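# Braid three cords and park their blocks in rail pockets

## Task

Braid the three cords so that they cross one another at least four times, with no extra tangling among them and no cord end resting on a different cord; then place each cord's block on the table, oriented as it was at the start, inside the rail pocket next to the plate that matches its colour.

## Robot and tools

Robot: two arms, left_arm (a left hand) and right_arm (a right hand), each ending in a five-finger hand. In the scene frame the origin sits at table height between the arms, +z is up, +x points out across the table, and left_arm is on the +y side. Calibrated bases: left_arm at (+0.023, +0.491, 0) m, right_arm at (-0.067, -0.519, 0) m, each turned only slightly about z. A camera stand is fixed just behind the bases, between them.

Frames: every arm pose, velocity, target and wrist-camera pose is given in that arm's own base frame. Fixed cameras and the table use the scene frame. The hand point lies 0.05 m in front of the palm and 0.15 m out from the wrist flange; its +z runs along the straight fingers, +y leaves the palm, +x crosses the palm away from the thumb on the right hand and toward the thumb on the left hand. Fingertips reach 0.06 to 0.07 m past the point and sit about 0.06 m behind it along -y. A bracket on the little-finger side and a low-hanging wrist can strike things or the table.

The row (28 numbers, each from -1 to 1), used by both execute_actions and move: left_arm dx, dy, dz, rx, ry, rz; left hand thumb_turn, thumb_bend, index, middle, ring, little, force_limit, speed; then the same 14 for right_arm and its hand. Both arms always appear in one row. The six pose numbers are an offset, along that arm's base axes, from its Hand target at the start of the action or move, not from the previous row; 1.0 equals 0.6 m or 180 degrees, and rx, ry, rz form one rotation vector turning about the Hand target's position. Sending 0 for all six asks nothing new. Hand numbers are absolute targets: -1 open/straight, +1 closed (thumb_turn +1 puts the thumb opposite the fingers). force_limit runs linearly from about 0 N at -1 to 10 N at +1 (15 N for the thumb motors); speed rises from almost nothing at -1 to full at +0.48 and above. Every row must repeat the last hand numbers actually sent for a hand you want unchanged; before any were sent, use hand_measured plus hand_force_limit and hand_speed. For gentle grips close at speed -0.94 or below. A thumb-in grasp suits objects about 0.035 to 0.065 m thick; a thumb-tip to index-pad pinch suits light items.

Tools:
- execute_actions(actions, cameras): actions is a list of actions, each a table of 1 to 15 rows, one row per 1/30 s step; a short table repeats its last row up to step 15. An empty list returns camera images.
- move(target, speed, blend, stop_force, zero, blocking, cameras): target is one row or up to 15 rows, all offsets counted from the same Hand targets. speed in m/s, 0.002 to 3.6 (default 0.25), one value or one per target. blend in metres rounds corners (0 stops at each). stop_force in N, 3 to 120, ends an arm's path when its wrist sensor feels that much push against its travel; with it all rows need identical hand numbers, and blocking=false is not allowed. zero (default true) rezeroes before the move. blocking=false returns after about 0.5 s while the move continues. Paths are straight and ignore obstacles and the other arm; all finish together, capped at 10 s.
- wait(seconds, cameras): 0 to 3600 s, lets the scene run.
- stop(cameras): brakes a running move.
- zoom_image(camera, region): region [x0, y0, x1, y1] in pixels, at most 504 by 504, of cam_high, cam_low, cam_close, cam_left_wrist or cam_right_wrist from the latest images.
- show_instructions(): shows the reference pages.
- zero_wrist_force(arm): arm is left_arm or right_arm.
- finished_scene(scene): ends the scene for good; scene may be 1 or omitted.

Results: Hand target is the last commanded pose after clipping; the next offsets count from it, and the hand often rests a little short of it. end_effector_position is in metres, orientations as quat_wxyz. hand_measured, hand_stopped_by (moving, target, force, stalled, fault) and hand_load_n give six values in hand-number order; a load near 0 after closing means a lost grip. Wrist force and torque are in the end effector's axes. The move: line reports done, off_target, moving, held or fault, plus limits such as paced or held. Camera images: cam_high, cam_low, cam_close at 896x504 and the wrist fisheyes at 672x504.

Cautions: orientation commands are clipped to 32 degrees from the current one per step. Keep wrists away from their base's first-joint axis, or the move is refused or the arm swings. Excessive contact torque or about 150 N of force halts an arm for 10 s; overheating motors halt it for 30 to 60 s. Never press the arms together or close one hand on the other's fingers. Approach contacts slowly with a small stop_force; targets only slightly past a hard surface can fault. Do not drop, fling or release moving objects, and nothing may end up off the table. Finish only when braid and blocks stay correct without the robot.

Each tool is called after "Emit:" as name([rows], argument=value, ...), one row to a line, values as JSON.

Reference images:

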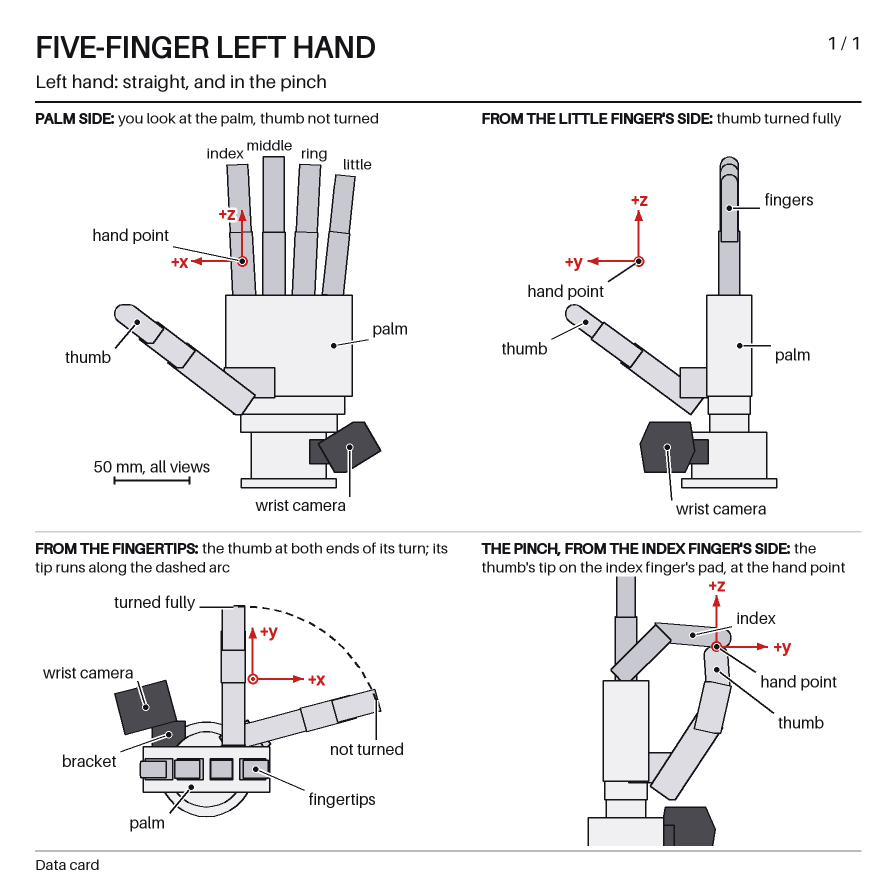

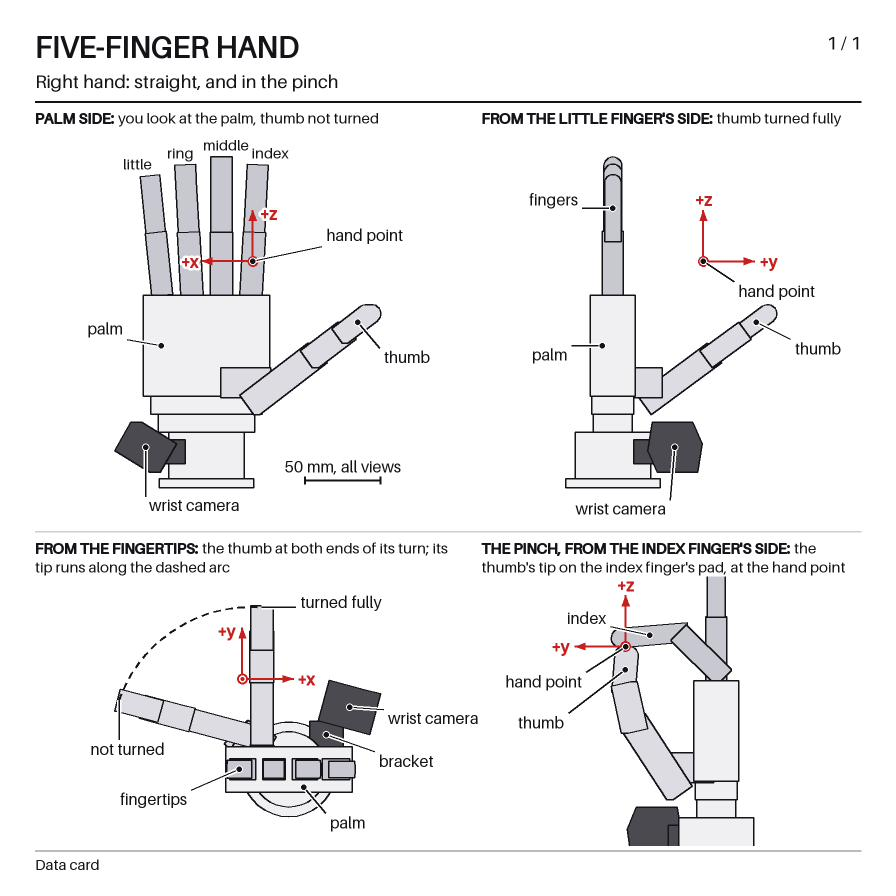

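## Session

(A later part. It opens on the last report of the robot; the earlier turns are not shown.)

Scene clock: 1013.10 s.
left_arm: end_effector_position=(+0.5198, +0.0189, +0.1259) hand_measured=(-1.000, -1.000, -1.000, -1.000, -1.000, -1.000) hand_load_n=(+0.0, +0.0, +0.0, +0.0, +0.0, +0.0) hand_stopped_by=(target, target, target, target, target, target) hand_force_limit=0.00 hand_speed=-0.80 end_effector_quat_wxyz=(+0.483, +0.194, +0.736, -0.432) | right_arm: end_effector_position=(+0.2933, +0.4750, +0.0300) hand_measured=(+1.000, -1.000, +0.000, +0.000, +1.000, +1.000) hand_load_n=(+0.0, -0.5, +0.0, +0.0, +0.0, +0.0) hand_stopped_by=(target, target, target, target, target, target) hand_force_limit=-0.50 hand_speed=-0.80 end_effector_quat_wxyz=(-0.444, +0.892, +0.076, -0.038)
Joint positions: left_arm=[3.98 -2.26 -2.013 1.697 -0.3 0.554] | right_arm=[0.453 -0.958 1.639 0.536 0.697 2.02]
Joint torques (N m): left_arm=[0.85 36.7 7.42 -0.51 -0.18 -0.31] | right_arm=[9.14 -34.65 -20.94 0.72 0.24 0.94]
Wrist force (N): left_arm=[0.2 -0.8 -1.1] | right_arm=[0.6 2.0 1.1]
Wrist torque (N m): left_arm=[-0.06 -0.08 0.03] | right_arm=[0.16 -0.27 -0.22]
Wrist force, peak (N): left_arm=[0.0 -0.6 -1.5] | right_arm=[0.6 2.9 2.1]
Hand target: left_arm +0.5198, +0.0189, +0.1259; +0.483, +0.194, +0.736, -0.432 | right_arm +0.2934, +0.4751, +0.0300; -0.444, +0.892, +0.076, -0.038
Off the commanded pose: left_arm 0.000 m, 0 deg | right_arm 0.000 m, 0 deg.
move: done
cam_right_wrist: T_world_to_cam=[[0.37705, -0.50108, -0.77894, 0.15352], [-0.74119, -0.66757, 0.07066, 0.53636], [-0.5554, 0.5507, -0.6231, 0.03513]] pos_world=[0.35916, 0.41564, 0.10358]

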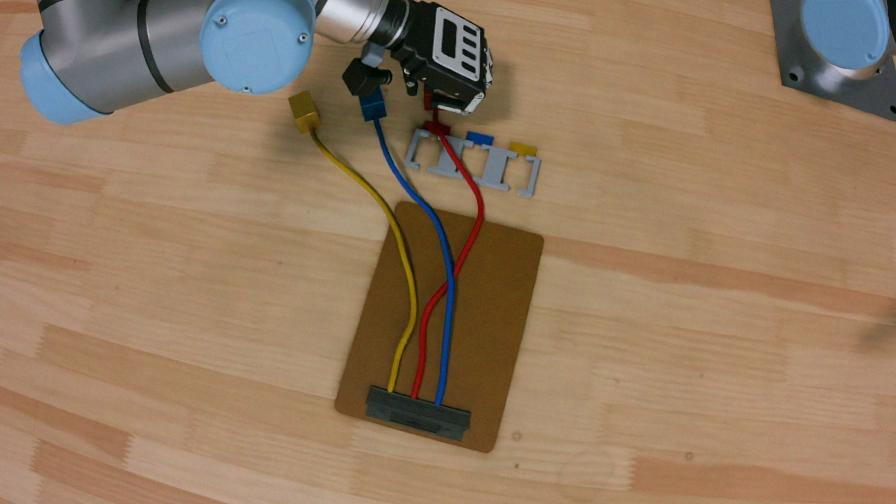

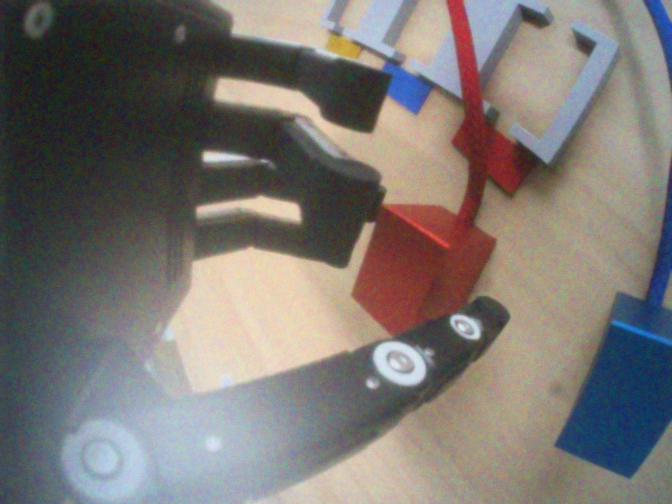

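Emit:
move(target=[0,0,0,0,0,0,-1,-1,-1,-1,-1,-1,0,-0.8,0,0,0,0,0,0,1,-0.68,0.5,0.54,1,1,-0.4,-0.9])

Emit:
move(target=[0,0,0,0,0,0,-1,-1,-1,-1,-1,-1,0,-0.8,0,0,0,0,0,0,1,-0.68,0.5,0.58,1,1,-0.4,-0.9])

Emit:
move([
  [0,0,0,0,0,0,-1,-1,-1,-1,-1,-1,0,-0.8,0.02,0.02,0.0833,0,0,0,1,-0.68,0.5,0.58,1,1,-0.4,-0.9],
  [0,0,0,0,0,0,-1,-1,-1,-1,-1,-1,0,-0.8,0.05,0.25,0.1,0,0,-0.13,1,-0.68,0.5,0.58,1,1,-0.4,-0.9],
  [0,0,0,0,0,0,-1,-1,-1,-1,-1,-1,0,-0.8,0.0545,0.311,0.05,0,0,-0.1778,1,-0.68,0.5,0.58,1,1,-0.4,-0.9],
  [0,0,0,0,0,0,-1,-1,-1,-1,-1,-1,0,-0.8,0.0545,0.311,0.003,0,0,-0.1778,1,-0.68,0.5,0.58,1,1,-0.4,-0.9],
], speed=[0.08,0.15,0.1,0.05], blend=[0.01,0.02,0.005,0], cameras=["cam_low","cam_close","cam_right_wrist"])

Emit:
move(target=[0,0,0,0,0,0,-1,-1,-1,-1,-1,-1,0,-0.8,0,0,-0.0067,0,0,0,1,-0.68,0.5,0.58,1,1,-0.4,-0.9], speed=0.005, stop_force=3)

Emit:
zoom_image(camera="cam_close", region=[280, 60, 640, 410])

Scene clock: 1030.40 s.
left_arm: end_effector_position=(+0.5198, +0.0189, +0.1259) hand_measured=(-1.000, -1.000, -1.000, -1.000, -1.000, -1.000) hand_load_n=(+0.0, +0.0, +0.0, -0.5, +0.0, +0.0) hand_stopped_by=(target, target, target, target, target, target) hand_force_limit=0.00 hand_speed=-0.80 end_effector_quat_wxyz=(+0.483, +0.194, +0.736, -0.432) | right_arm: end_effector_position=(+0.2934, +0.4751, +0.0300) hand_measured=(+1.000, -0.822, +0.464, +0.362, +1.000, +1.000) hand_load_n=(+0.0, +6.5, +3.0, +1.5, +0.0, +0.0) hand_stopped_by=(target, force, force, force, target, target) hand_force_limit=-0.40 hand_speed=-0.90 end_effector_quat_wxyz=(-0.444, +0.892, +0.076, -0.038)
Joint positions: left_arm=[3.98 -2.26 -2.013 1.697 -0.3 0.554] | right_arm=[0.453 -0.958 1.639 0.536 0.697 2.02]
Joint torques (N m): left_arm=[1.6 37.09 7.41 -0.83 -0.41 -0.27] | right_arm=[9.38 -33.14 -17.98 0.75 0.17 -1.65]
Wrist force (N): left_arm=[0.0 -0.6 -1.2] | right_arm=[0.8 -2.2 -1.6]
Wrist torque (N m): left_arm=[-0.02 -0.05 0.01] | right_arm=[-0.12 -0.20 -0.30]
Wrist force, peak (N): left_arm=[-0.2 -0.6 -1.6] | right_arm=[1.2 -2.2 -2.3]
Hand target: left_arm +0.5198, +0.0189, +0.1259; +0.483, +0.194, +0.736, -0.432 | right_arm +0.2934, +0.4751, +0.0300; -0.444, +0.892, +0.076, -0.038
Off the commanded pose: left_arm 0.000 m, 0 deg | right_arm 0.000 m, 0 deg.
move: done

Scene clock: 1030.90 s.
left_arm: end_effector_position=(+0.5198, +0.0189, +0.1259) hand_measured=(-1.000, -1.000, -1.000, -1.000, -1.000, -1.000) hand_load_n=(+0.0, +0.0, +0.0, +0.0, +0.0, +0.0) hand_stopped_by=(target, target, target, target, target, target) hand_force_limit=0.00 hand_speed=-0.80 end_effector_quat_wxyz=(+0.483, +0.194, +0.736, -0.432) | right_arm: end_effector_position=(+0.2934, +0.4751, +0.0300) hand_measured=(+1.000, -0.822, +0.464, +0.378, +1.000, +1.000) hand_load_n=(+0.0, +6.5, +2.5, +3.5, +0.0, +0.0) hand_stopped_by=(target, force, force, force, target, target) hand_force_limit=-0.40 hand_speed=-0.90 end_effector_quat_wxyz=(-0.444, +0.892, +0.076, -0.038)
Joint positions: left_arm=[3.98 -2.26 -2.013 1.697 -0.3 0.554] | right_arm=[0.453 -0.958 1.639 0.536 0.697 2.02]
Joint torques (N m): left_arm=[1.22 35.66 7.9 -0.56 -0.28 -0.24] | right_arm=[9.41 -33.49 -15.09 0.63 0.18 -1.56]
Wrist force (N): left_arm=[0.0 -0.3 -1.2] | right_arm=[1.3 -1.6 -0.9]
Wrist torque (N m): left_arm=[0.01 -0.05 0.00] | right_arm=[-0.08 -0.27 -0.29]
Wrist force, peak (N): left_arm=[0.1 -0.6 -1.5] | right_arm=[0.9 -2.4 -1.9]
Hand target: left_arm +0.5198, +0.0189, +0.1259; +0.483, +0.194, +0.736, -0.432 | right_arm +0.2934, +0.4751, +0.0300; -0.444, +0.892, +0.076, -0.038
Off the commanded pose: left_arm 0.000 m, 0 deg | right_arm 0.000 m, 0 deg.
move: done

Scene clock: 1034.53 s.
left_arm: end_effector_position=(+0.5198, +0.0189, +0.1259) hand_measured=(-1.000, -1.000, -1.000, -1.000, -1.000, -1.000) hand_load_n=(+0.0, +0.0, +0.0, +0.0, +0.0, +0.0) hand_stopped_by=(target, target, target, target, target, target) hand_force_limit=0.00 hand_speed=-0.80 end_effector_quat_wxyz=(+0.483, +0.194, +0.736, -0.432) | right_arm: end_effector_position=(+0.3260, +0.6616, +0.0317) hand_measured=(+1.000, -0.822, +0.464, +0.378, +1.000, +1.000) hand_load_n=(+0.0, +6.5, +2.5, +4.0, +0.0, +0.0) hand_stopped_by=(target, force, force, force, target, target) hand_force_limit=-0.40 hand_speed=-0.90 end_effector_quat_wxyz=(-0.437, +0.878, -0.173, +0.086)
Joint positions: left_arm=[3.98 -2.26 -2.013 1.697 -0.3 0.554] | right_arm=[0.807 -0.864 1.335 0.211 1.274 2.909]
Joint torques (N m): left_arm=[-0.35 36.52 8.41 -0.79 -0.42 -0.3] | right_arm=[-8.12 -53.31 -24.2 1.28 1.47 1.57]
Wrist force (N): left_arm=[-0.2 -0.4 -1.3] | right_arm=[0.7 2.6 1.6]
Wrist torque (N m): left_arm=[0.01 -0.02 0.00] | right_arm=[0.19 -0.29 -0.02]
Wrist force, peak (N): left_arm=[0.2 -0.6 -1.6] | right_arm=[0.4 3.5 2.1]
Hand target: left_arm +0.5198, +0.0189, +0.1259; +0.483, +0.194, +0.736, -0.432 | right_arm +0.3261, +0.6617, +0.0318; -0.438, +0.878, -0.173, +0.086
Off the commanded pose: left_arm 0.000 m, 0 deg | right_arm 0.000 m, 0 deg.
move: done
cam_right_wrist: T_world_to_cam=[[0.05415, -0.62488, -0.77884, 0.42319], [-0.98233, -0.17326, 0.07072, 0.43657], [-0.17913, 0.76125, -0.62323, -0.3104]] pos_world=[0.35034, 0.57637, 0.10528]

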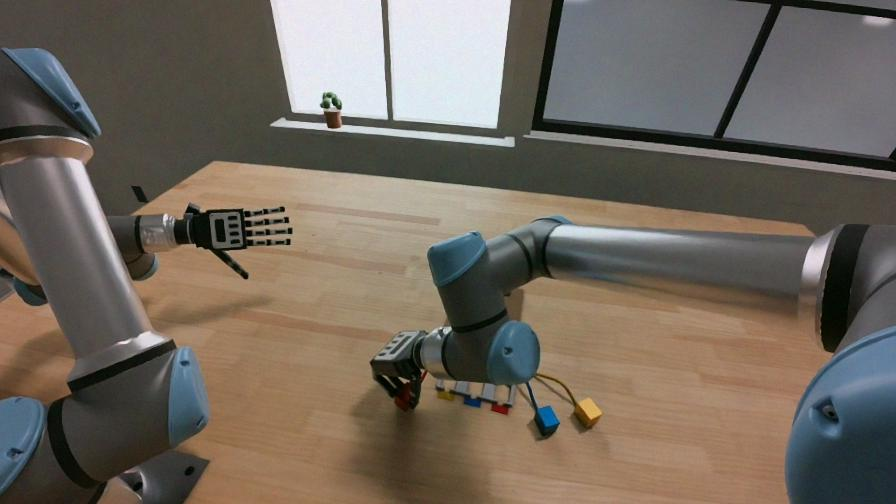

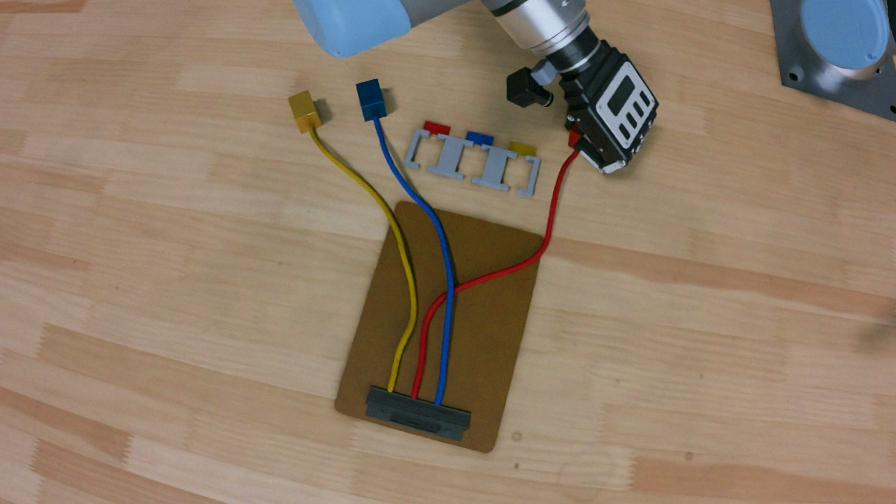

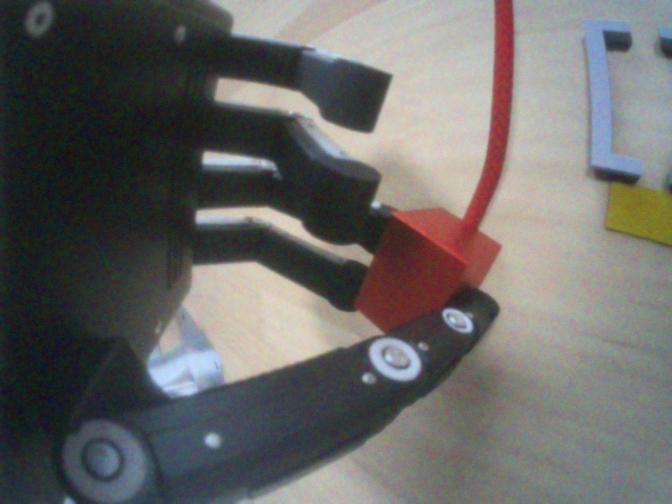

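Scene clock: 1035.83 s.
left_arm: end_effector_position=(+0.5198, +0.0189, +0.1259) hand_measured=(-1.000, -1.000, -1.000, -1.000, -1.000, -1.000) hand_load_n=(+0.0, +0.0, +0.0, +0.0, +0.0, +0.0) hand_stopped_by=(target, target, target, target, target, target) hand_force_limit=0.00 hand_speed=-0.80 end_effector_quat_wxyz=(+0.483, +0.194, +0.736, -0.432) | right_arm: end_effector_position=(+0.3261, +0.6617, +0.0305) hand_measured=(+1.000, -0.822, +0.464, +0.378, +1.000, +1.000) hand_load_n=(+0.0, +6.5, +2.5, +3.5, +0.0, +0.0) hand_stopped_by=(target, force, force, force, target, target) hand_force_limit=-0.40 hand_speed=-0.90 end_effector_quat_wxyz=(-0.438, +0.878, -0.173, +0.086)
Joint positions: left_arm=[3.98 -2.26 -2.013 1.697 -0.3 0.554] | right_arm=[0.807 -0.863 1.336 0.208 1.274 2.909]
Joint torques (N m): left_arm=[0.66 35.45 7.68 -0.78 -0.44 -0.37] | right_arm=[-7.92 -52.12 -24.51 1.51 1.48 0.96]
Wrist force (N): left_arm=[0.0 -0.5 -1.3] | right_arm=[0.4 -0.1 0.7]
Wrist torque (N m): left_arm=[-0.01 -0.06 0.01] | right_arm=[0.04 -0.25 -0.07]
Wrist force, peak (N): left_arm=[0.0 -0.7 -1.6] | right_arm=[-0.2 -3.2 -1.2]
Hand target: left_arm +0.5198, +0.0189, +0.1259; +0.483, +0.194, +0.736, -0.432 | right_arm +0.3261, +0.6617, +0.0305; -0.438, +0.878, -0.173, +0.086 (not the last commanded pose)
Off the commanded pose: left_arm 0.000 m, 0 deg | right_arm 0.003 m, 0 deg.
move: contact (right_arm)

Scaled by 1.400 from the camera's image (finer frame: 1280x720).
This view is cut from an older image: the scene may have changed since it was taken.

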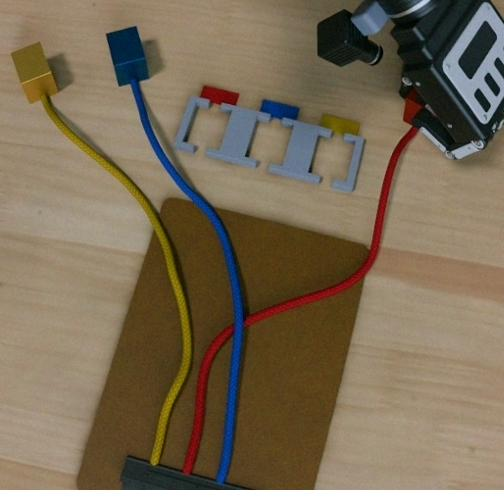

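Emit:
zoom_image(camera="cam_close", region=[400, 110, 475, 190])

Emit:
zoom_image(camera="cam_close", region=[465, 120, 545, 200])

Emit:
move(target=[0,0,0,0,0,0,-1,-1,-1,-1,-1,-1,0,-0.8,0,0,0,0,0,0,1,-1,0.0,0.0,1,1,-0.5,-0.8])

Emit:
move(target=[0,0,0,0,0,0,-1,-1,-1,-1,-1,-1,0,-0.8,0,0,0.1333,0,0,0,1,-1,0.0,0.0,1,1,-0.5,-0.8], speed=0.15, cameras=["cam_right_wrist","cam_low"])

Emit:
zoom_image(camera="cam_low", region=[420, 360, 530, 420])

Scaled by 6.300 from the camera's image (finer frame: 1280x720).
This view is cut from an older image: the scene may have changed since it was taken.

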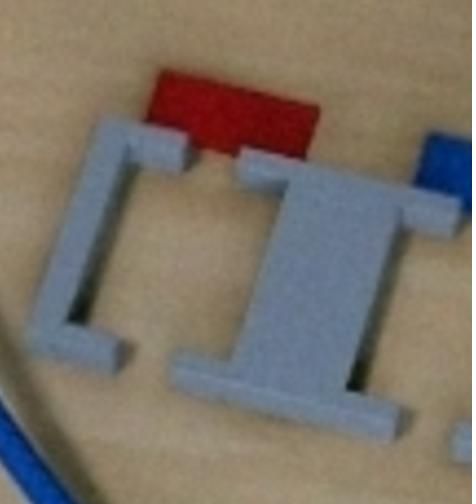

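Scaled by 6.300 from the camera's image (finer frame: 1280x720).
This view is cut from an older image: the scene may have changed since it was taken.

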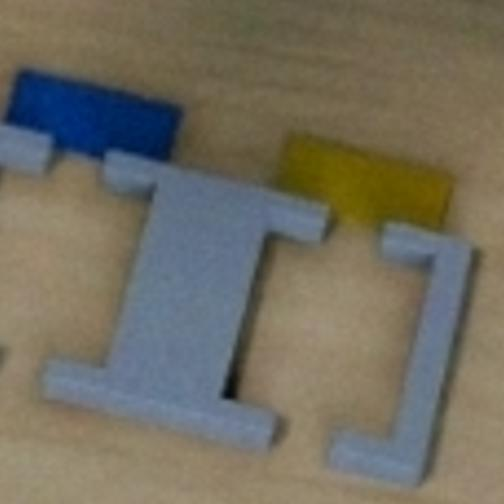

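Scene clock: 1048.50 s.
left_arm: end_effector_position=(+0.5198, +0.0189, +0.1259) hand_measured=(-1.000, -1.000, -1.000, -1.000, -1.000, -1.000) hand_load_n=(+0.0, +0.5, +0.0, +0.0, +0.0, +0.0) hand_stopped_by=(target, target, target, target, target, target) hand_force_limit=0.00 hand_speed=-0.80 end_effector_quat_wxyz=(+0.483, +0.194, +0.736, -0.432) | right_arm: end_effector_position=(+0.3261, +0.6617, +0.0305) hand_measured=(+1.000, -1.000, +0.000, +0.000, +1.000, +1.000) hand_load_n=(+0.5, +0.0, +0.0, +0.0, +0.0, +0.0) hand_stopped_by=(target, target, target, target, target, target) hand_force_limit=-0.50 hand_speed=-0.80 end_effector_quat_wxyz=(-0.438, +0.878, -0.173, +0.086)
Joint positions: left_arm=[3.98 -2.26 -2.013 1.697 -0.3 0.554] | right_arm=[0.807 -0.863 1.336 0.208 1.274 2.909]
Joint torques (N m): left_arm=[1.24 35.66 6.78 -0.77 -0.33 -0.41] | right_arm=[-8.25 -49.23 -22.8 -0.39 1.31 -1.62]
Wrist force (N): left_arm=[0.0 -0.7 -1.3] | right_arm=[0.6 2.0 1.2]
Wrist torque (N m): left_arm=[-0.03 -0.05 0.01] | right_arm=[0.15 -0.27 -0.04]
Wrist force, peak (N): left_arm=[-0.2 -0.7 -1.5] | right_arm=[0.7 2.4 1.2]
Hand target: left_arm +0.5198, +0.0189, +0.1259; +0.483, +0.194, +0.736, -0.432 | right_arm +0.3261, +0.6617, +0.0305; -0.438, +0.878, -0.173, +0.086
Off the commanded pose: left_arm 0.000 m, 0 deg | right_arm 0.000 m, 0 deg.
move: done

Scene clock: 1049.47 s.
left_arm: end_effector_position=(+0.5198, +0.0189, +0.1259) hand_measured=(-1.000, -1.000, -1.000, -1.000, -1.000, -1.000) hand_load_n=(+0.0, +0.0, +0.0, +0.0, +0.0, +0.0) hand_stopped_by=(target, target, target, target, target, target) hand_force_limit=0.00 hand_speed=-0.80 end_effector_quat_wxyz=(+0.483, +0.194, +0.736, -0.432) | right_arm: end_effector_position=(+0.3261, +0.6617, +0.1104) hand_measured=(+1.000, -1.000, +0.000, +0.000, +1.000, +1.000) hand_load_n=(+0.0, +0.0, +0.0, +0.0, +0.0, +0.0) hand_stopped_by=(target, target, target, target, target, target) hand_force_limit=-0.50 hand_speed=-0.80 end_effector_quat_wxyz=(-0.438, +0.878, -0.173, +0.086)
Joint positions: left_arm=[3.98 -2.26 -2.013 1.697 -0.3 0.554] | right_arm=[0.807 -0.937 1.244 0.374 1.274 2.909]
Joint torques (N m): left_arm=[0.67 35.94 8.21 -0.43 -0.36 -0.02] | right_arm=[-1.2 -50.82 -22.7 1.6 -0.47 -1.83]
Wrist force (N): left_arm=[0.0 -0.4 -1.3] | right_arm=[0.6 1.9 1.1]
Wrist torque (N m): left_arm=[0.01 -0.05 0.01] | right_arm=[0.16 -0.25 -0.07]
Wrist force, peak (N): left_arm=[-0.1 -0.7 -1.5] | right_arm=[0.7 3.2 2.0]
Hand target: left_arm +0.5198, +0.0189, +0.1259; +0.483, +0.194, +0.736, -0.432 | right_arm +0.3261, +0.6617, +0.1105; -0.438, +0.878, -0.173, +0.086
Off the commanded pose: left_arm 0.000 m, 0 deg | right_arm 0.000 m, 0 deg.
move: done
cam_right_wrist: T_world_to_cam=[[0.05429, -0.62475, -0.77893, 0.48437], [-0.98236, -0.17321, 0.07046, 0.43113], [-0.17893, 0.76137, -0.62314, -0.26149]] pos_world=[0.35044, 0.57637, 0.18398]
Images, in order (width x height): cam_low 896x504, cam_right_wrist 672x504.

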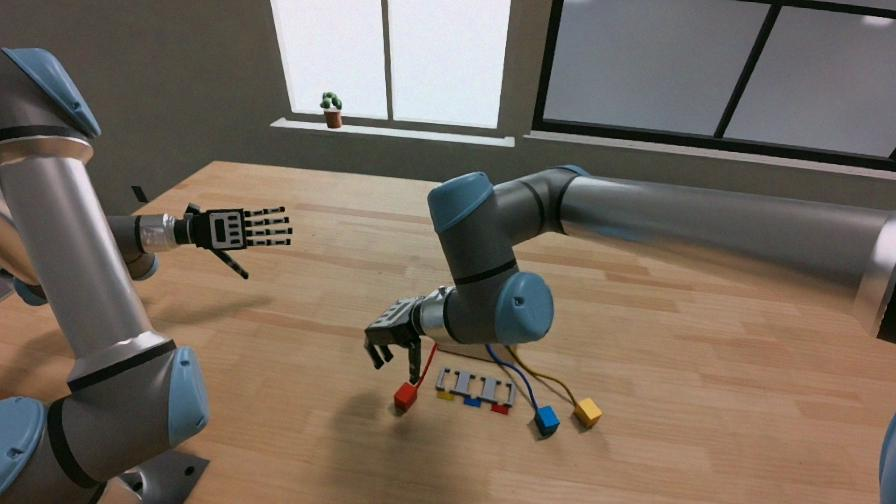

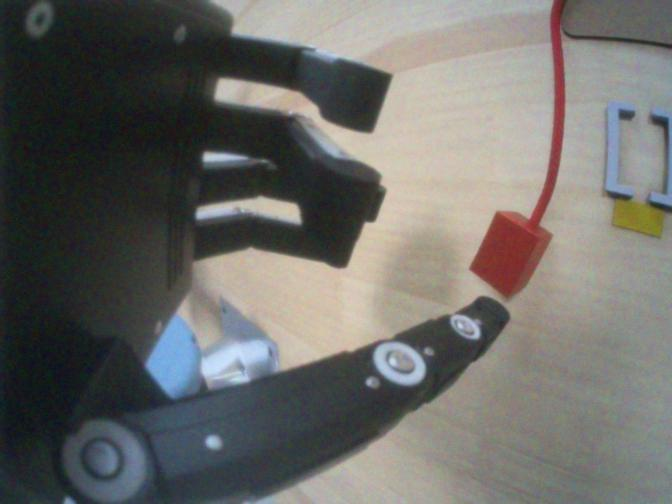

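Scaled by 4.582 from the camera's image (finer frame: 1280x720).

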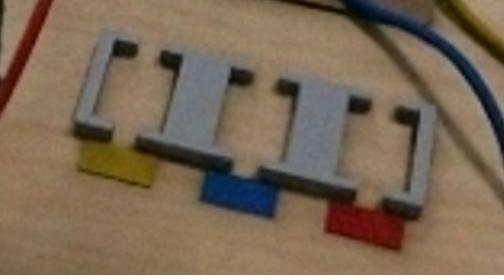

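Emit:
move([
  [0,0,0,0,0,0,-1,-1,-1,-1,-1,-1,0,-0.8,0.0307,-0.5618,0,0,0,0.3056,1,-1,0.08,0.08,1,1,-0.5,-0.8],
  [0,0,0,0,0,0,-1,-1,-1,-1,-1,-1,0,-0.8,0.0307,-0.5618,-0.1342,0,0,0.3056,1,-1,0.08,0.08,1,1,-0.5,-0.8],
], speed=[0.35,0.1], blend=[0.002,0])

Emit:
move(target=[0,0,0,0,0,0,-1,-1,-1,-1,-1,-1,0,-0.8,0,0,0,0,0,0,1,-0.68,0.5,0.54,1,1,-0.4,-0.9])

Emit:
move(target=[0,0,0,0,0,0,-1,-1,-1,-1,-1,-1,0,-0.8,0,0,0,0,0,0,1,-0.68,0.5,0.58,1,1,-0.4,-0.9], cameras=["cam_low","cam_close","cam_right_wrist"])

Emit:
zoom_image(camera="cam_right_wrist", region=[330, 180, 530, 350])

Scene clock: 1122.50 s.
left_arm: end_effector_position=(+0.5198, +0.0189, +0.1259) hand_measured=(-1.000, -1.000, -1.000, -1.000, -1.000, -1.000) hand_load_n=(+0.0, +0.0, +0.0, +0.0, +0.5, +0.0) hand_stopped_by=(target, target, target, target, target, target) hand_force_limit=0.00 hand_speed=-0.80 end_effector_quat_wxyz=(+0.483, +0.194, +0.736, -0.432) | right_arm: end_effector_position=(+0.3445, +0.3246, +0.0300) hand_measured=(+1.000, -1.000, +0.080, +0.080, +1.000, +1.000) hand_load_n=(+0.0, +0.0, +0.0, +0.0, +0.0, +0.0) hand_stopped_by=(target, target, target, target, target, target) hand_force_limit=-0.50 hand_speed=-0.80 end_effector_quat_wxyz=(-0.428, +0.859, +0.252, -0.126)
Joint positions: left_arm=[3.98 -2.26 -2.013 1.697 -0.3 0.554] | right_arm=[0.149 -0.788 1.593 1.264 0.755 0.929]
Joint torques (N m): left_arm=[1.38 35.81 8.12 -0.61 -0.41 -0.2] | right_arm=[-1.04 -36.96 -18.65 1.42 -0.59 1.51]
Wrist force (N): left_arm=[0.1 -0.5 -1.3] | right_arm=[0.7 1.7 1.3]
Wrist torque (N m): left_arm=[-0.01 -0.07 0.02] | right_arm=[0.11 -0.28 -0.03]
Wrist force, peak (N): left_arm=[0.2 -1.0 -1.6] | right_arm=[0.8 2.6 1.9]
Hand target: left_arm +0.5198, +0.0189, +0.1259; +0.483, +0.194, +0.736, -0.432 | right_arm +0.3445, +0.3246, +0.0300; -0.428, +0.859, +0.252, -0.126
Off the commanded pose: left_arm 0.000 m, 0 deg | right_arm 0.000 m, 0 deg.
move: done

Scene clock: 1124.23 s.
left_arm: end_effector_position=(+0.5198, +0.0189, +0.1259) hand_measured=(-1.000, -1.000, -1.000, -1.000, -1.000, -1.000) hand_load_n=(+0.0, +0.0, +0.0, +0.0, +0.0, +0.0) hand_stopped_by=(target, target, target, target, target, target) hand_force_limit=0.00 hand_speed=-0.80 end_effector_quat_wxyz=(+0.483, +0.194, +0.736, -0.432) | right_arm: end_effector_position=(+0.3445, +0.3246, +0.0300) hand_measured=(+1.000, -0.842, +0.488, +0.386, +1.000, +1.000) hand_load_n=(+0.0, +6.5, +3.0, +3.0, +0.0, +0.0) hand_stopped_by=(target, force, force, force, target, target) hand_force_limit=-0.40 hand_speed=-0.90 end_effector_quat_wxyz=(-0.428, +0.859, +0.252, -0.126)
Joint positions: left_arm=[3.98 -2.26 -2.013 1.697 -0.3 0.554] | right_arm=[0.149 -0.788 1.593 1.264 0.755 0.929]
Joint torques (N m): left_arm=[1.1 36.78 7.16 -0.69 -0.38 -0.3] | right_arm=[8.15 -35.78 -17.93 1.37 -2.77 1.53]
Wrist force (N): left_arm=[-0.1 -0.7 -1.4] | right_arm=[0.3 1.3 0.4]
Wrist torque (N m): left_arm=[-0.03 -0.04 0.01] | right_arm=[0.10 -0.23 -0.04]
Wrist force, peak (N): left_arm=[-0.1 -0.5 -1.5] | right_arm=[0.7 1.8 1.7]
Hand target: left_arm +0.5198, +0.0189, +0.1259; +0.483, +0.194, +0.736, -0.432 | right_arm +0.3445, +0.3246, +0.0300; -0.428, +0.859, +0.252, -0.126
Off the commanded pose: left_arm 0.000 m, 0 deg | right_arm 0.000 m, 0 deg.
move: done

Scene clock: 1124.73 s.
left_arm: end_effector_position=(+0.5198, +0.0189, +0.1259) hand_measured=(-1.000, -1.000, -1.000, -1.000, -1.000, -1.000) hand_load_n=(-0.5, +0.0, +0.0, +0.0, +0.0, +0.0) hand_stopped_by=(target, target, target, target, target, target) hand_force_limit=0.00 hand_speed=-0.80 end_effector_quat_wxyz=(+0.483, +0.194, +0.736, -0.432) | right_arm: end_effector_position=(+0.3445, +0.3246, +0.0300) hand_measured=(+1.000, -0.842, +0.488, +0.392, +1.000, +1.000) hand_load_n=(+0.0, +6.5, +3.0, +4.0, +0.0, +0.0) hand_stopped_by=(target, force, force, force, target, target) hand_force_limit=-0.40 hand_speed=-0.90 end_effector_quat_wxyz=(-0.428, +0.859, +0.252, -0.126)
Joint positions: left_arm=[3.98 -2.26 -2.013 1.697 -0.3 0.554] | right_arm=[0.149 -0.788 1.593 1.264 0.755 0.929]
Joint torques (N m): left_arm=[0.46 35.78 7.6 -0.64 -0.31 -0.28] | right_arm=[8.04 -35.84 -16.88 1.42 -2.88 1.31]
Wrist force (N): left_arm=[-0.2 -0.4 -1.3] | right_arm=[0.6 1.7 0.7]
Wrist torque (N m): left_arm=[0.00 -0.03 -0.01] | right_arm=[0.12 -0.26 -0.04]
Wrist force, peak (N): left_arm=[0.1 -0.6 -1.4] | right_arm=[0.4 2.1 0.9]
Hand target: left_arm +0.5198, +0.0189, +0.1259; +0.483, +0.194, +0.736, -0.432 | right_arm +0.3445, +0.3246, +0.0300; -0.428, +0.859, +0.252, -0.126
Off the commanded pose: left_arm 0.000 m, 0 deg | right_arm 0.000 m, 0 deg.
move: done
cam_right_wrist: T_world_to_cam=[[0.54293, -0.31375, -0.77897, -0.05911], [-0.42143, -0.90412, 0.07043, 0.44052], [-0.72638, 0.29004, -0.6231, 0.28992]] pos_world=[0.42834, 0.29565, 0.10358]

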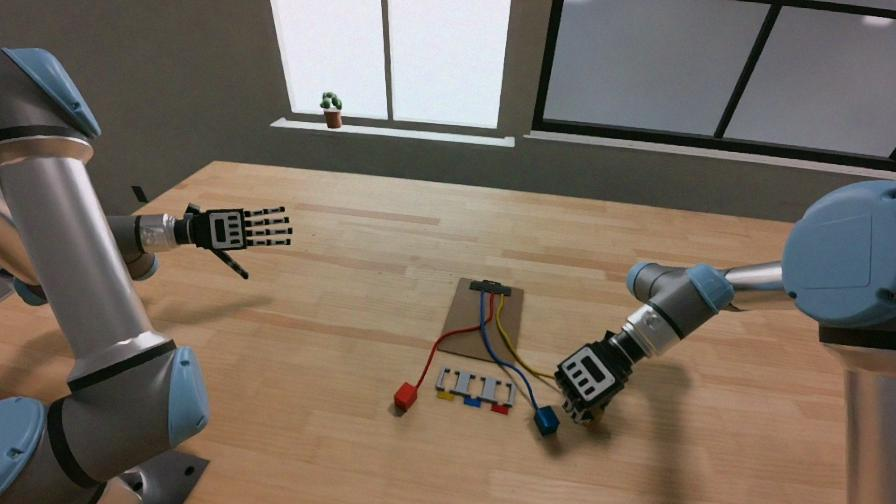

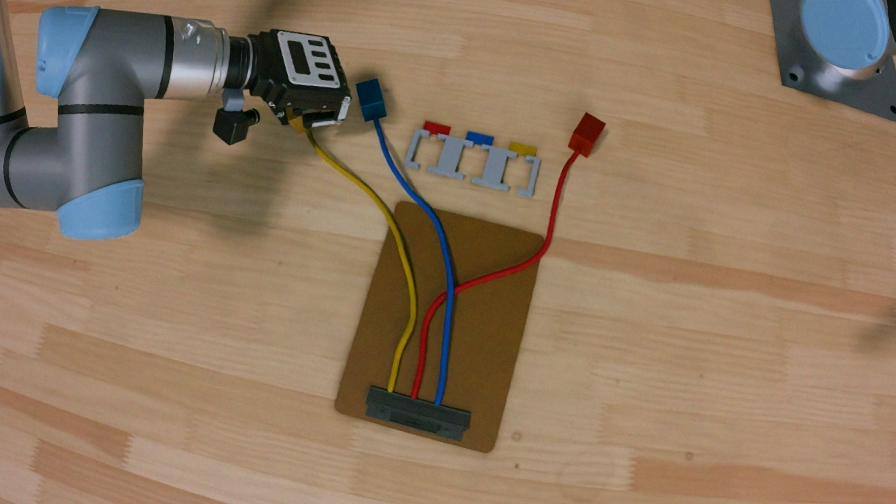

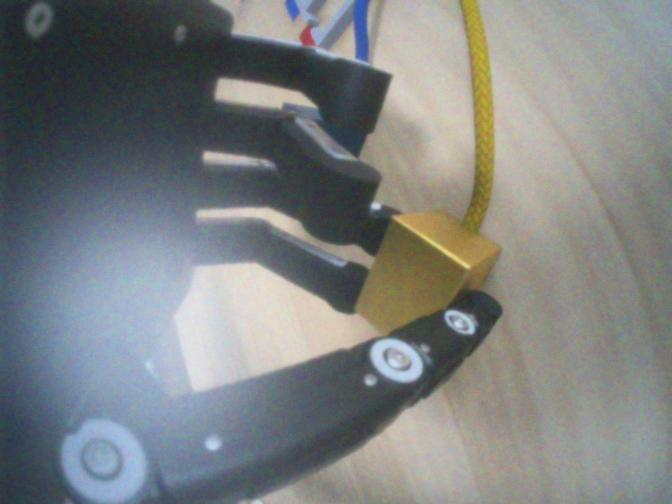

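Scaled by 2.520 from the camera's image (finer frame: 960x720).

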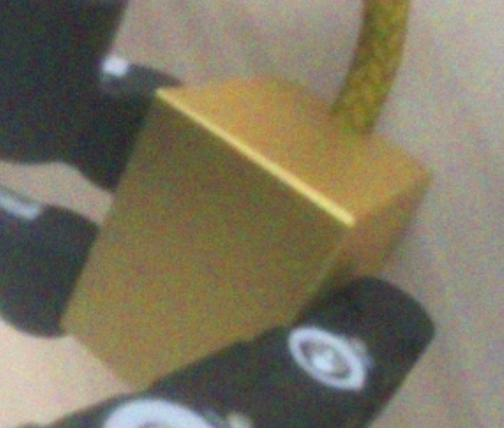

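Emit:
zoom_image(camera="cam_close", region=[550, 95, 630, 175])

Emit:
zoom_image(camera="cam_close", region=[330, 60, 410, 140])

Scaled by 6.300 from the camera's image (finer frame: 1280x720).

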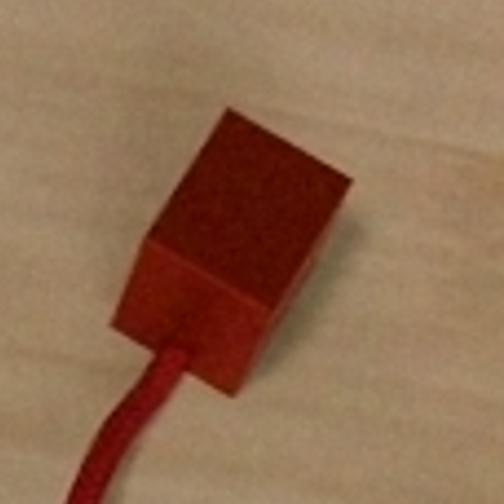

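Scaled by 6.300 from the camera's image (finer frame: 1280x720).

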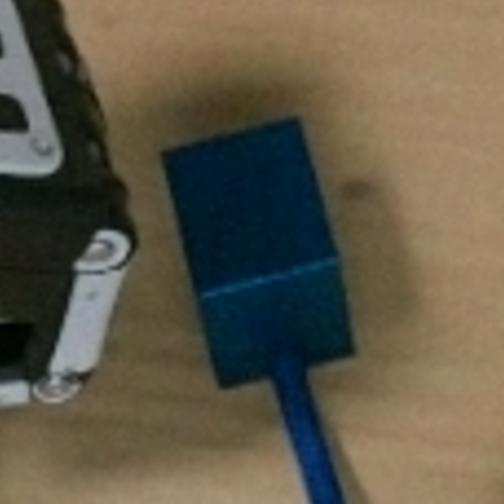

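Emit:
move([
  [0,0,0,0,0,0,-1,-1,-1,-1,-1,-1,0,-0.8,0.03,0.0,0.0833,0,0,0,1,-0.68,0.5,0.58,1,1,-0.4,-0.9],
  [0,0,0,0,0,0,-1,-1,-1,-1,-1,-1,0,-0.8,0.03,0.14,0.1417,0,0,-0.07,1,-0.68,0.5,0.58,1,1,-0.4,-0.9],
  [0,0,0,0,0,0,-1,-1,-1,-1,-1,-1,0,-0.8,-0.05,0.34,0.13,0,0,-0.17,1,-0.68,0.5,0.58,1,1,-0.4,-0.9],
  [0,0,0,0,0,0,-1,-1,-1,-1,-1,-1,0,-0.8,-0.0935,0.3857,0.04,0,0,-0.1944,1,-0.68,0.5,0.58,1,1,-0.4,-0.9],
  [0,0,0,0,0,0,-1,-1,-1,-1,-1,-1,0,-0.8,-0.0935,0.3857,0.003,0,0,-0.1944,1,-0.68,0.5,0.58,1,1,-0.4,-0.9],
], speed=[0.08,0.15,0.15,0.1,0.05], blend=[0.01,0.02,0.02,0.005,0], cameras=["cam_low","cam_close","cam_right_wrist"])

Emit:
move(target=[0,0,0,0,0,0,-1,-1,-1,-1,-1,-1,0,-0.8,0,0,-0.0067,0,0,0,1,-0.68,0.5,0.58,1,1,-0.4,-0.9], speed=0.005, stop_force=3)

Emit:
zoom_image(camera="cam_close", region=[280, 60, 640, 410])

Scene clock: 1293.33 s.
left_arm: end_effector_position=(+0.5198, +0.0189, +0.1259) hand_measured=(-1.000, -1.000, -1.000, -1.000, -1.000, -1.000) hand_load_n=(+0.0, +0.0, +0.0, +0.0, +0.0, +0.0) hand_stopped_by=(target, target, target, target, target, target) hand_force_limit=0.00 hand_speed=-0.80 end_effector_quat_wxyz=(+0.483, +0.194, +0.736, -0.432) | right_arm: end_effector_position=(+0.2883, +0.5560, +0.0317) hand_measured=(+1.000, -0.842, +0.488, +0.392, +1.000, +1.000) hand_load_n=(+0.0, +6.5, +3.0, +3.5, +0.0, +0.0) hand_stopped_by=(target, force, force, force, target, target) hand_force_limit=-0.40 hand_speed=-0.90 end_effector_quat_wxyz=(-0.446, +0.895, -0.017, +0.009)
Joint positions: left_arm=[3.98 -2.26 -2.013 1.697 -0.3 0.554] | right_arm=[0.627 -0.98 1.581 0.283 0.892 2.488]
Joint torques (N m): left_arm=[-0.09 36.28 8.09 -0.81 -0.23 -0.17] | right_arm=[-3.18 -47.5 -23.43 2.22 -0.45 1.45]
Wrist force (N): left_arm=[-0.1 -0.3 -1.2] | right_arm=[0.8 2.5 1.7]
Wrist torque (N m): left_arm=[0.02 -0.04 0.00] | right_arm=[0.16 -0.31 -0.01]
Wrist force, peak (N): left_arm=[0.0 -0.6 -1.7] | right_arm=[0.4 3.1 2.4]
Hand target: left_arm +0.5198, +0.0189, +0.1259; +0.483, +0.194, +0.736, -0.432 | right_arm +0.2884, +0.5560, +0.0318; -0.446, +0.895, -0.017, +0.009
Off the commanded pose: left_arm 0.000 m, 0 deg | right_arm 0.000 m, 0 deg.
move: done
cam_right_wrist: T_world_to_cam=[[0.26475, -0.56839, -0.779, 0.26708], [-0.86367, -0.49909, 0.07063, 0.52824], [-0.42893, 0.6541, -0.62304, -0.10508]] pos_world=[0.34044, 0.48417, 0.10528]

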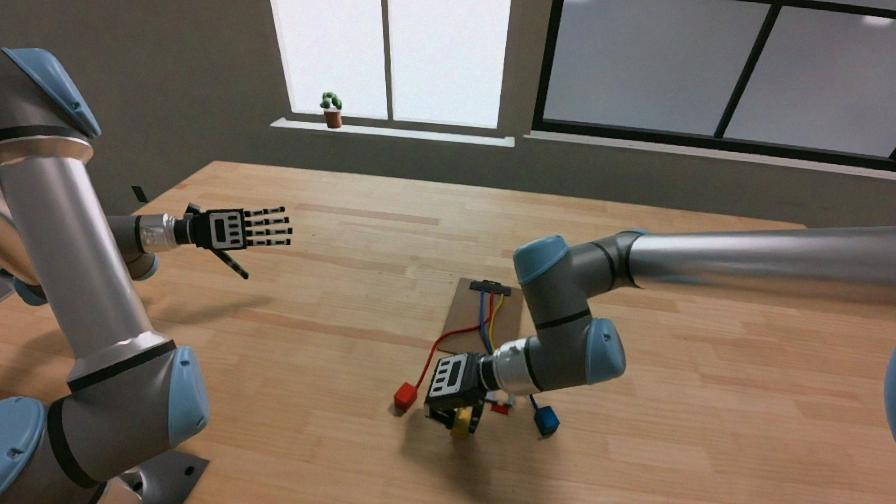

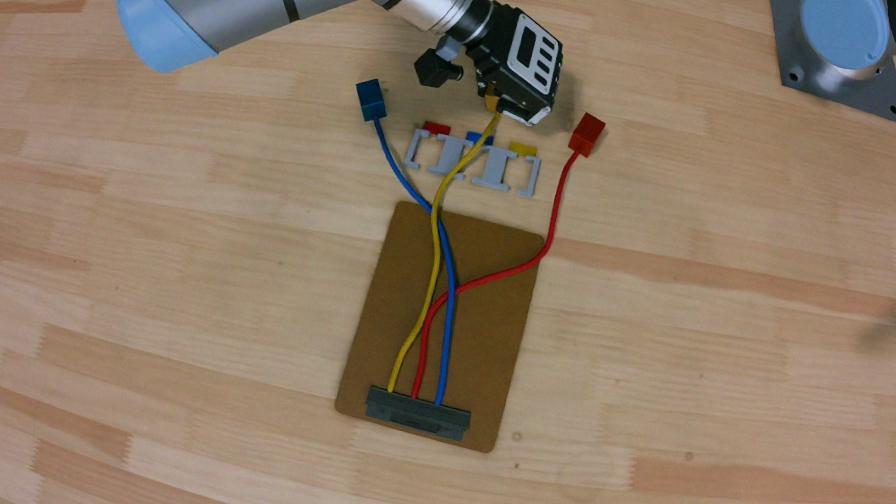

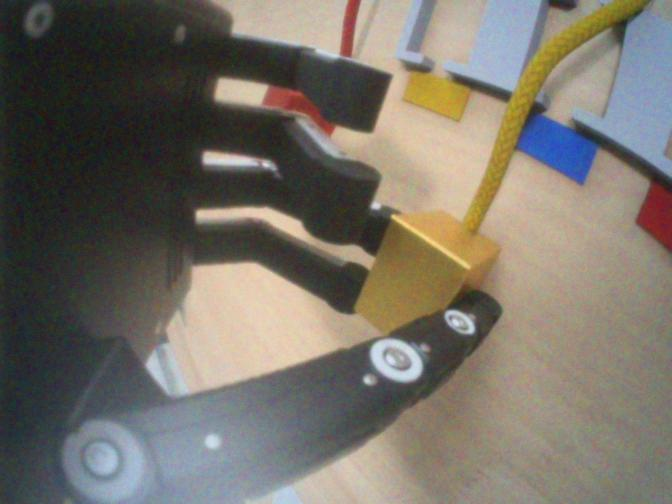

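Scene clock: 1294.67 s.
left_arm: end_effector_position=(+0.5198, +0.0189, +0.1259) hand_measured=(-1.000, -1.000, -1.000, -1.000, -1.000, -1.000) hand_load_n=(+0.0, +0.0, +0.0, +0.0, +0.0, +0.0) hand_stopped_by=(target, target, target, target, target, target) hand_force_limit=0.00 hand_speed=-0.80 end_effector_quat_wxyz=(+0.483, +0.194, +0.736, -0.432) | right_arm: end_effector_position=(+0.2884, +0.5561, +0.0304) hand_measured=(+1.000, -0.842, +0.488, +0.392, +1.000, +1.000) hand_load_n=(+0.5, +6.5, +3.0, +3.5, +0.0, +0.0) hand_stopped_by=(target, force, force, force, target, target) hand_force_limit=-0.40 hand_speed=-0.90 end_effector_quat_wxyz=(-0.446, +0.895, -0.017, +0.009)
Joint positions: left_arm=[3.98 -2.26 -2.013 1.697 -0.3 0.554] | right_arm=[0.627 -0.978 1.582 0.28 0.892 2.488]
Joint torques (N m): left_arm=[1.59 34.62 7.7 -0.63 -0.2 -0.3] | right_arm=[-3.51 -45.78 -22.63 2.09 0.61 0.92]
Wrist force (N): left_arm=[-0.1 -0.5 -1.6] | right_arm=[0.6 -0.1 1.0]
Wrist torque (N m): left_arm=[0.01 -0.05 0.00] | right_arm=[0.01 -0.29 -0.06]
Wrist force, peak (N): left_arm=[0.0 -0.6 -1.7] | right_arm=[-0.3 -4.2 -0.6]
Hand target: left_arm +0.5198, +0.0189, +0.1259; +0.483, +0.194, +0.736, -0.432 | right_arm +0.2884, +0.5561, +0.0304; -0.446, +0.895, -0.017, +0.009 (not the last commanded pose)
Off the commanded pose: left_arm 0.000 m, 0 deg | right_arm 0.003 m, 0 deg.
move: contact (right_arm)

Scaled by 1.400 from the camera's image (finer frame: 1280x720).
This view is cut from an older image: the scene may have changed since it was taken.

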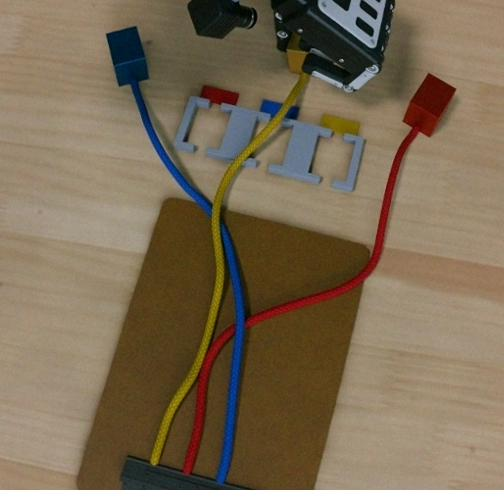

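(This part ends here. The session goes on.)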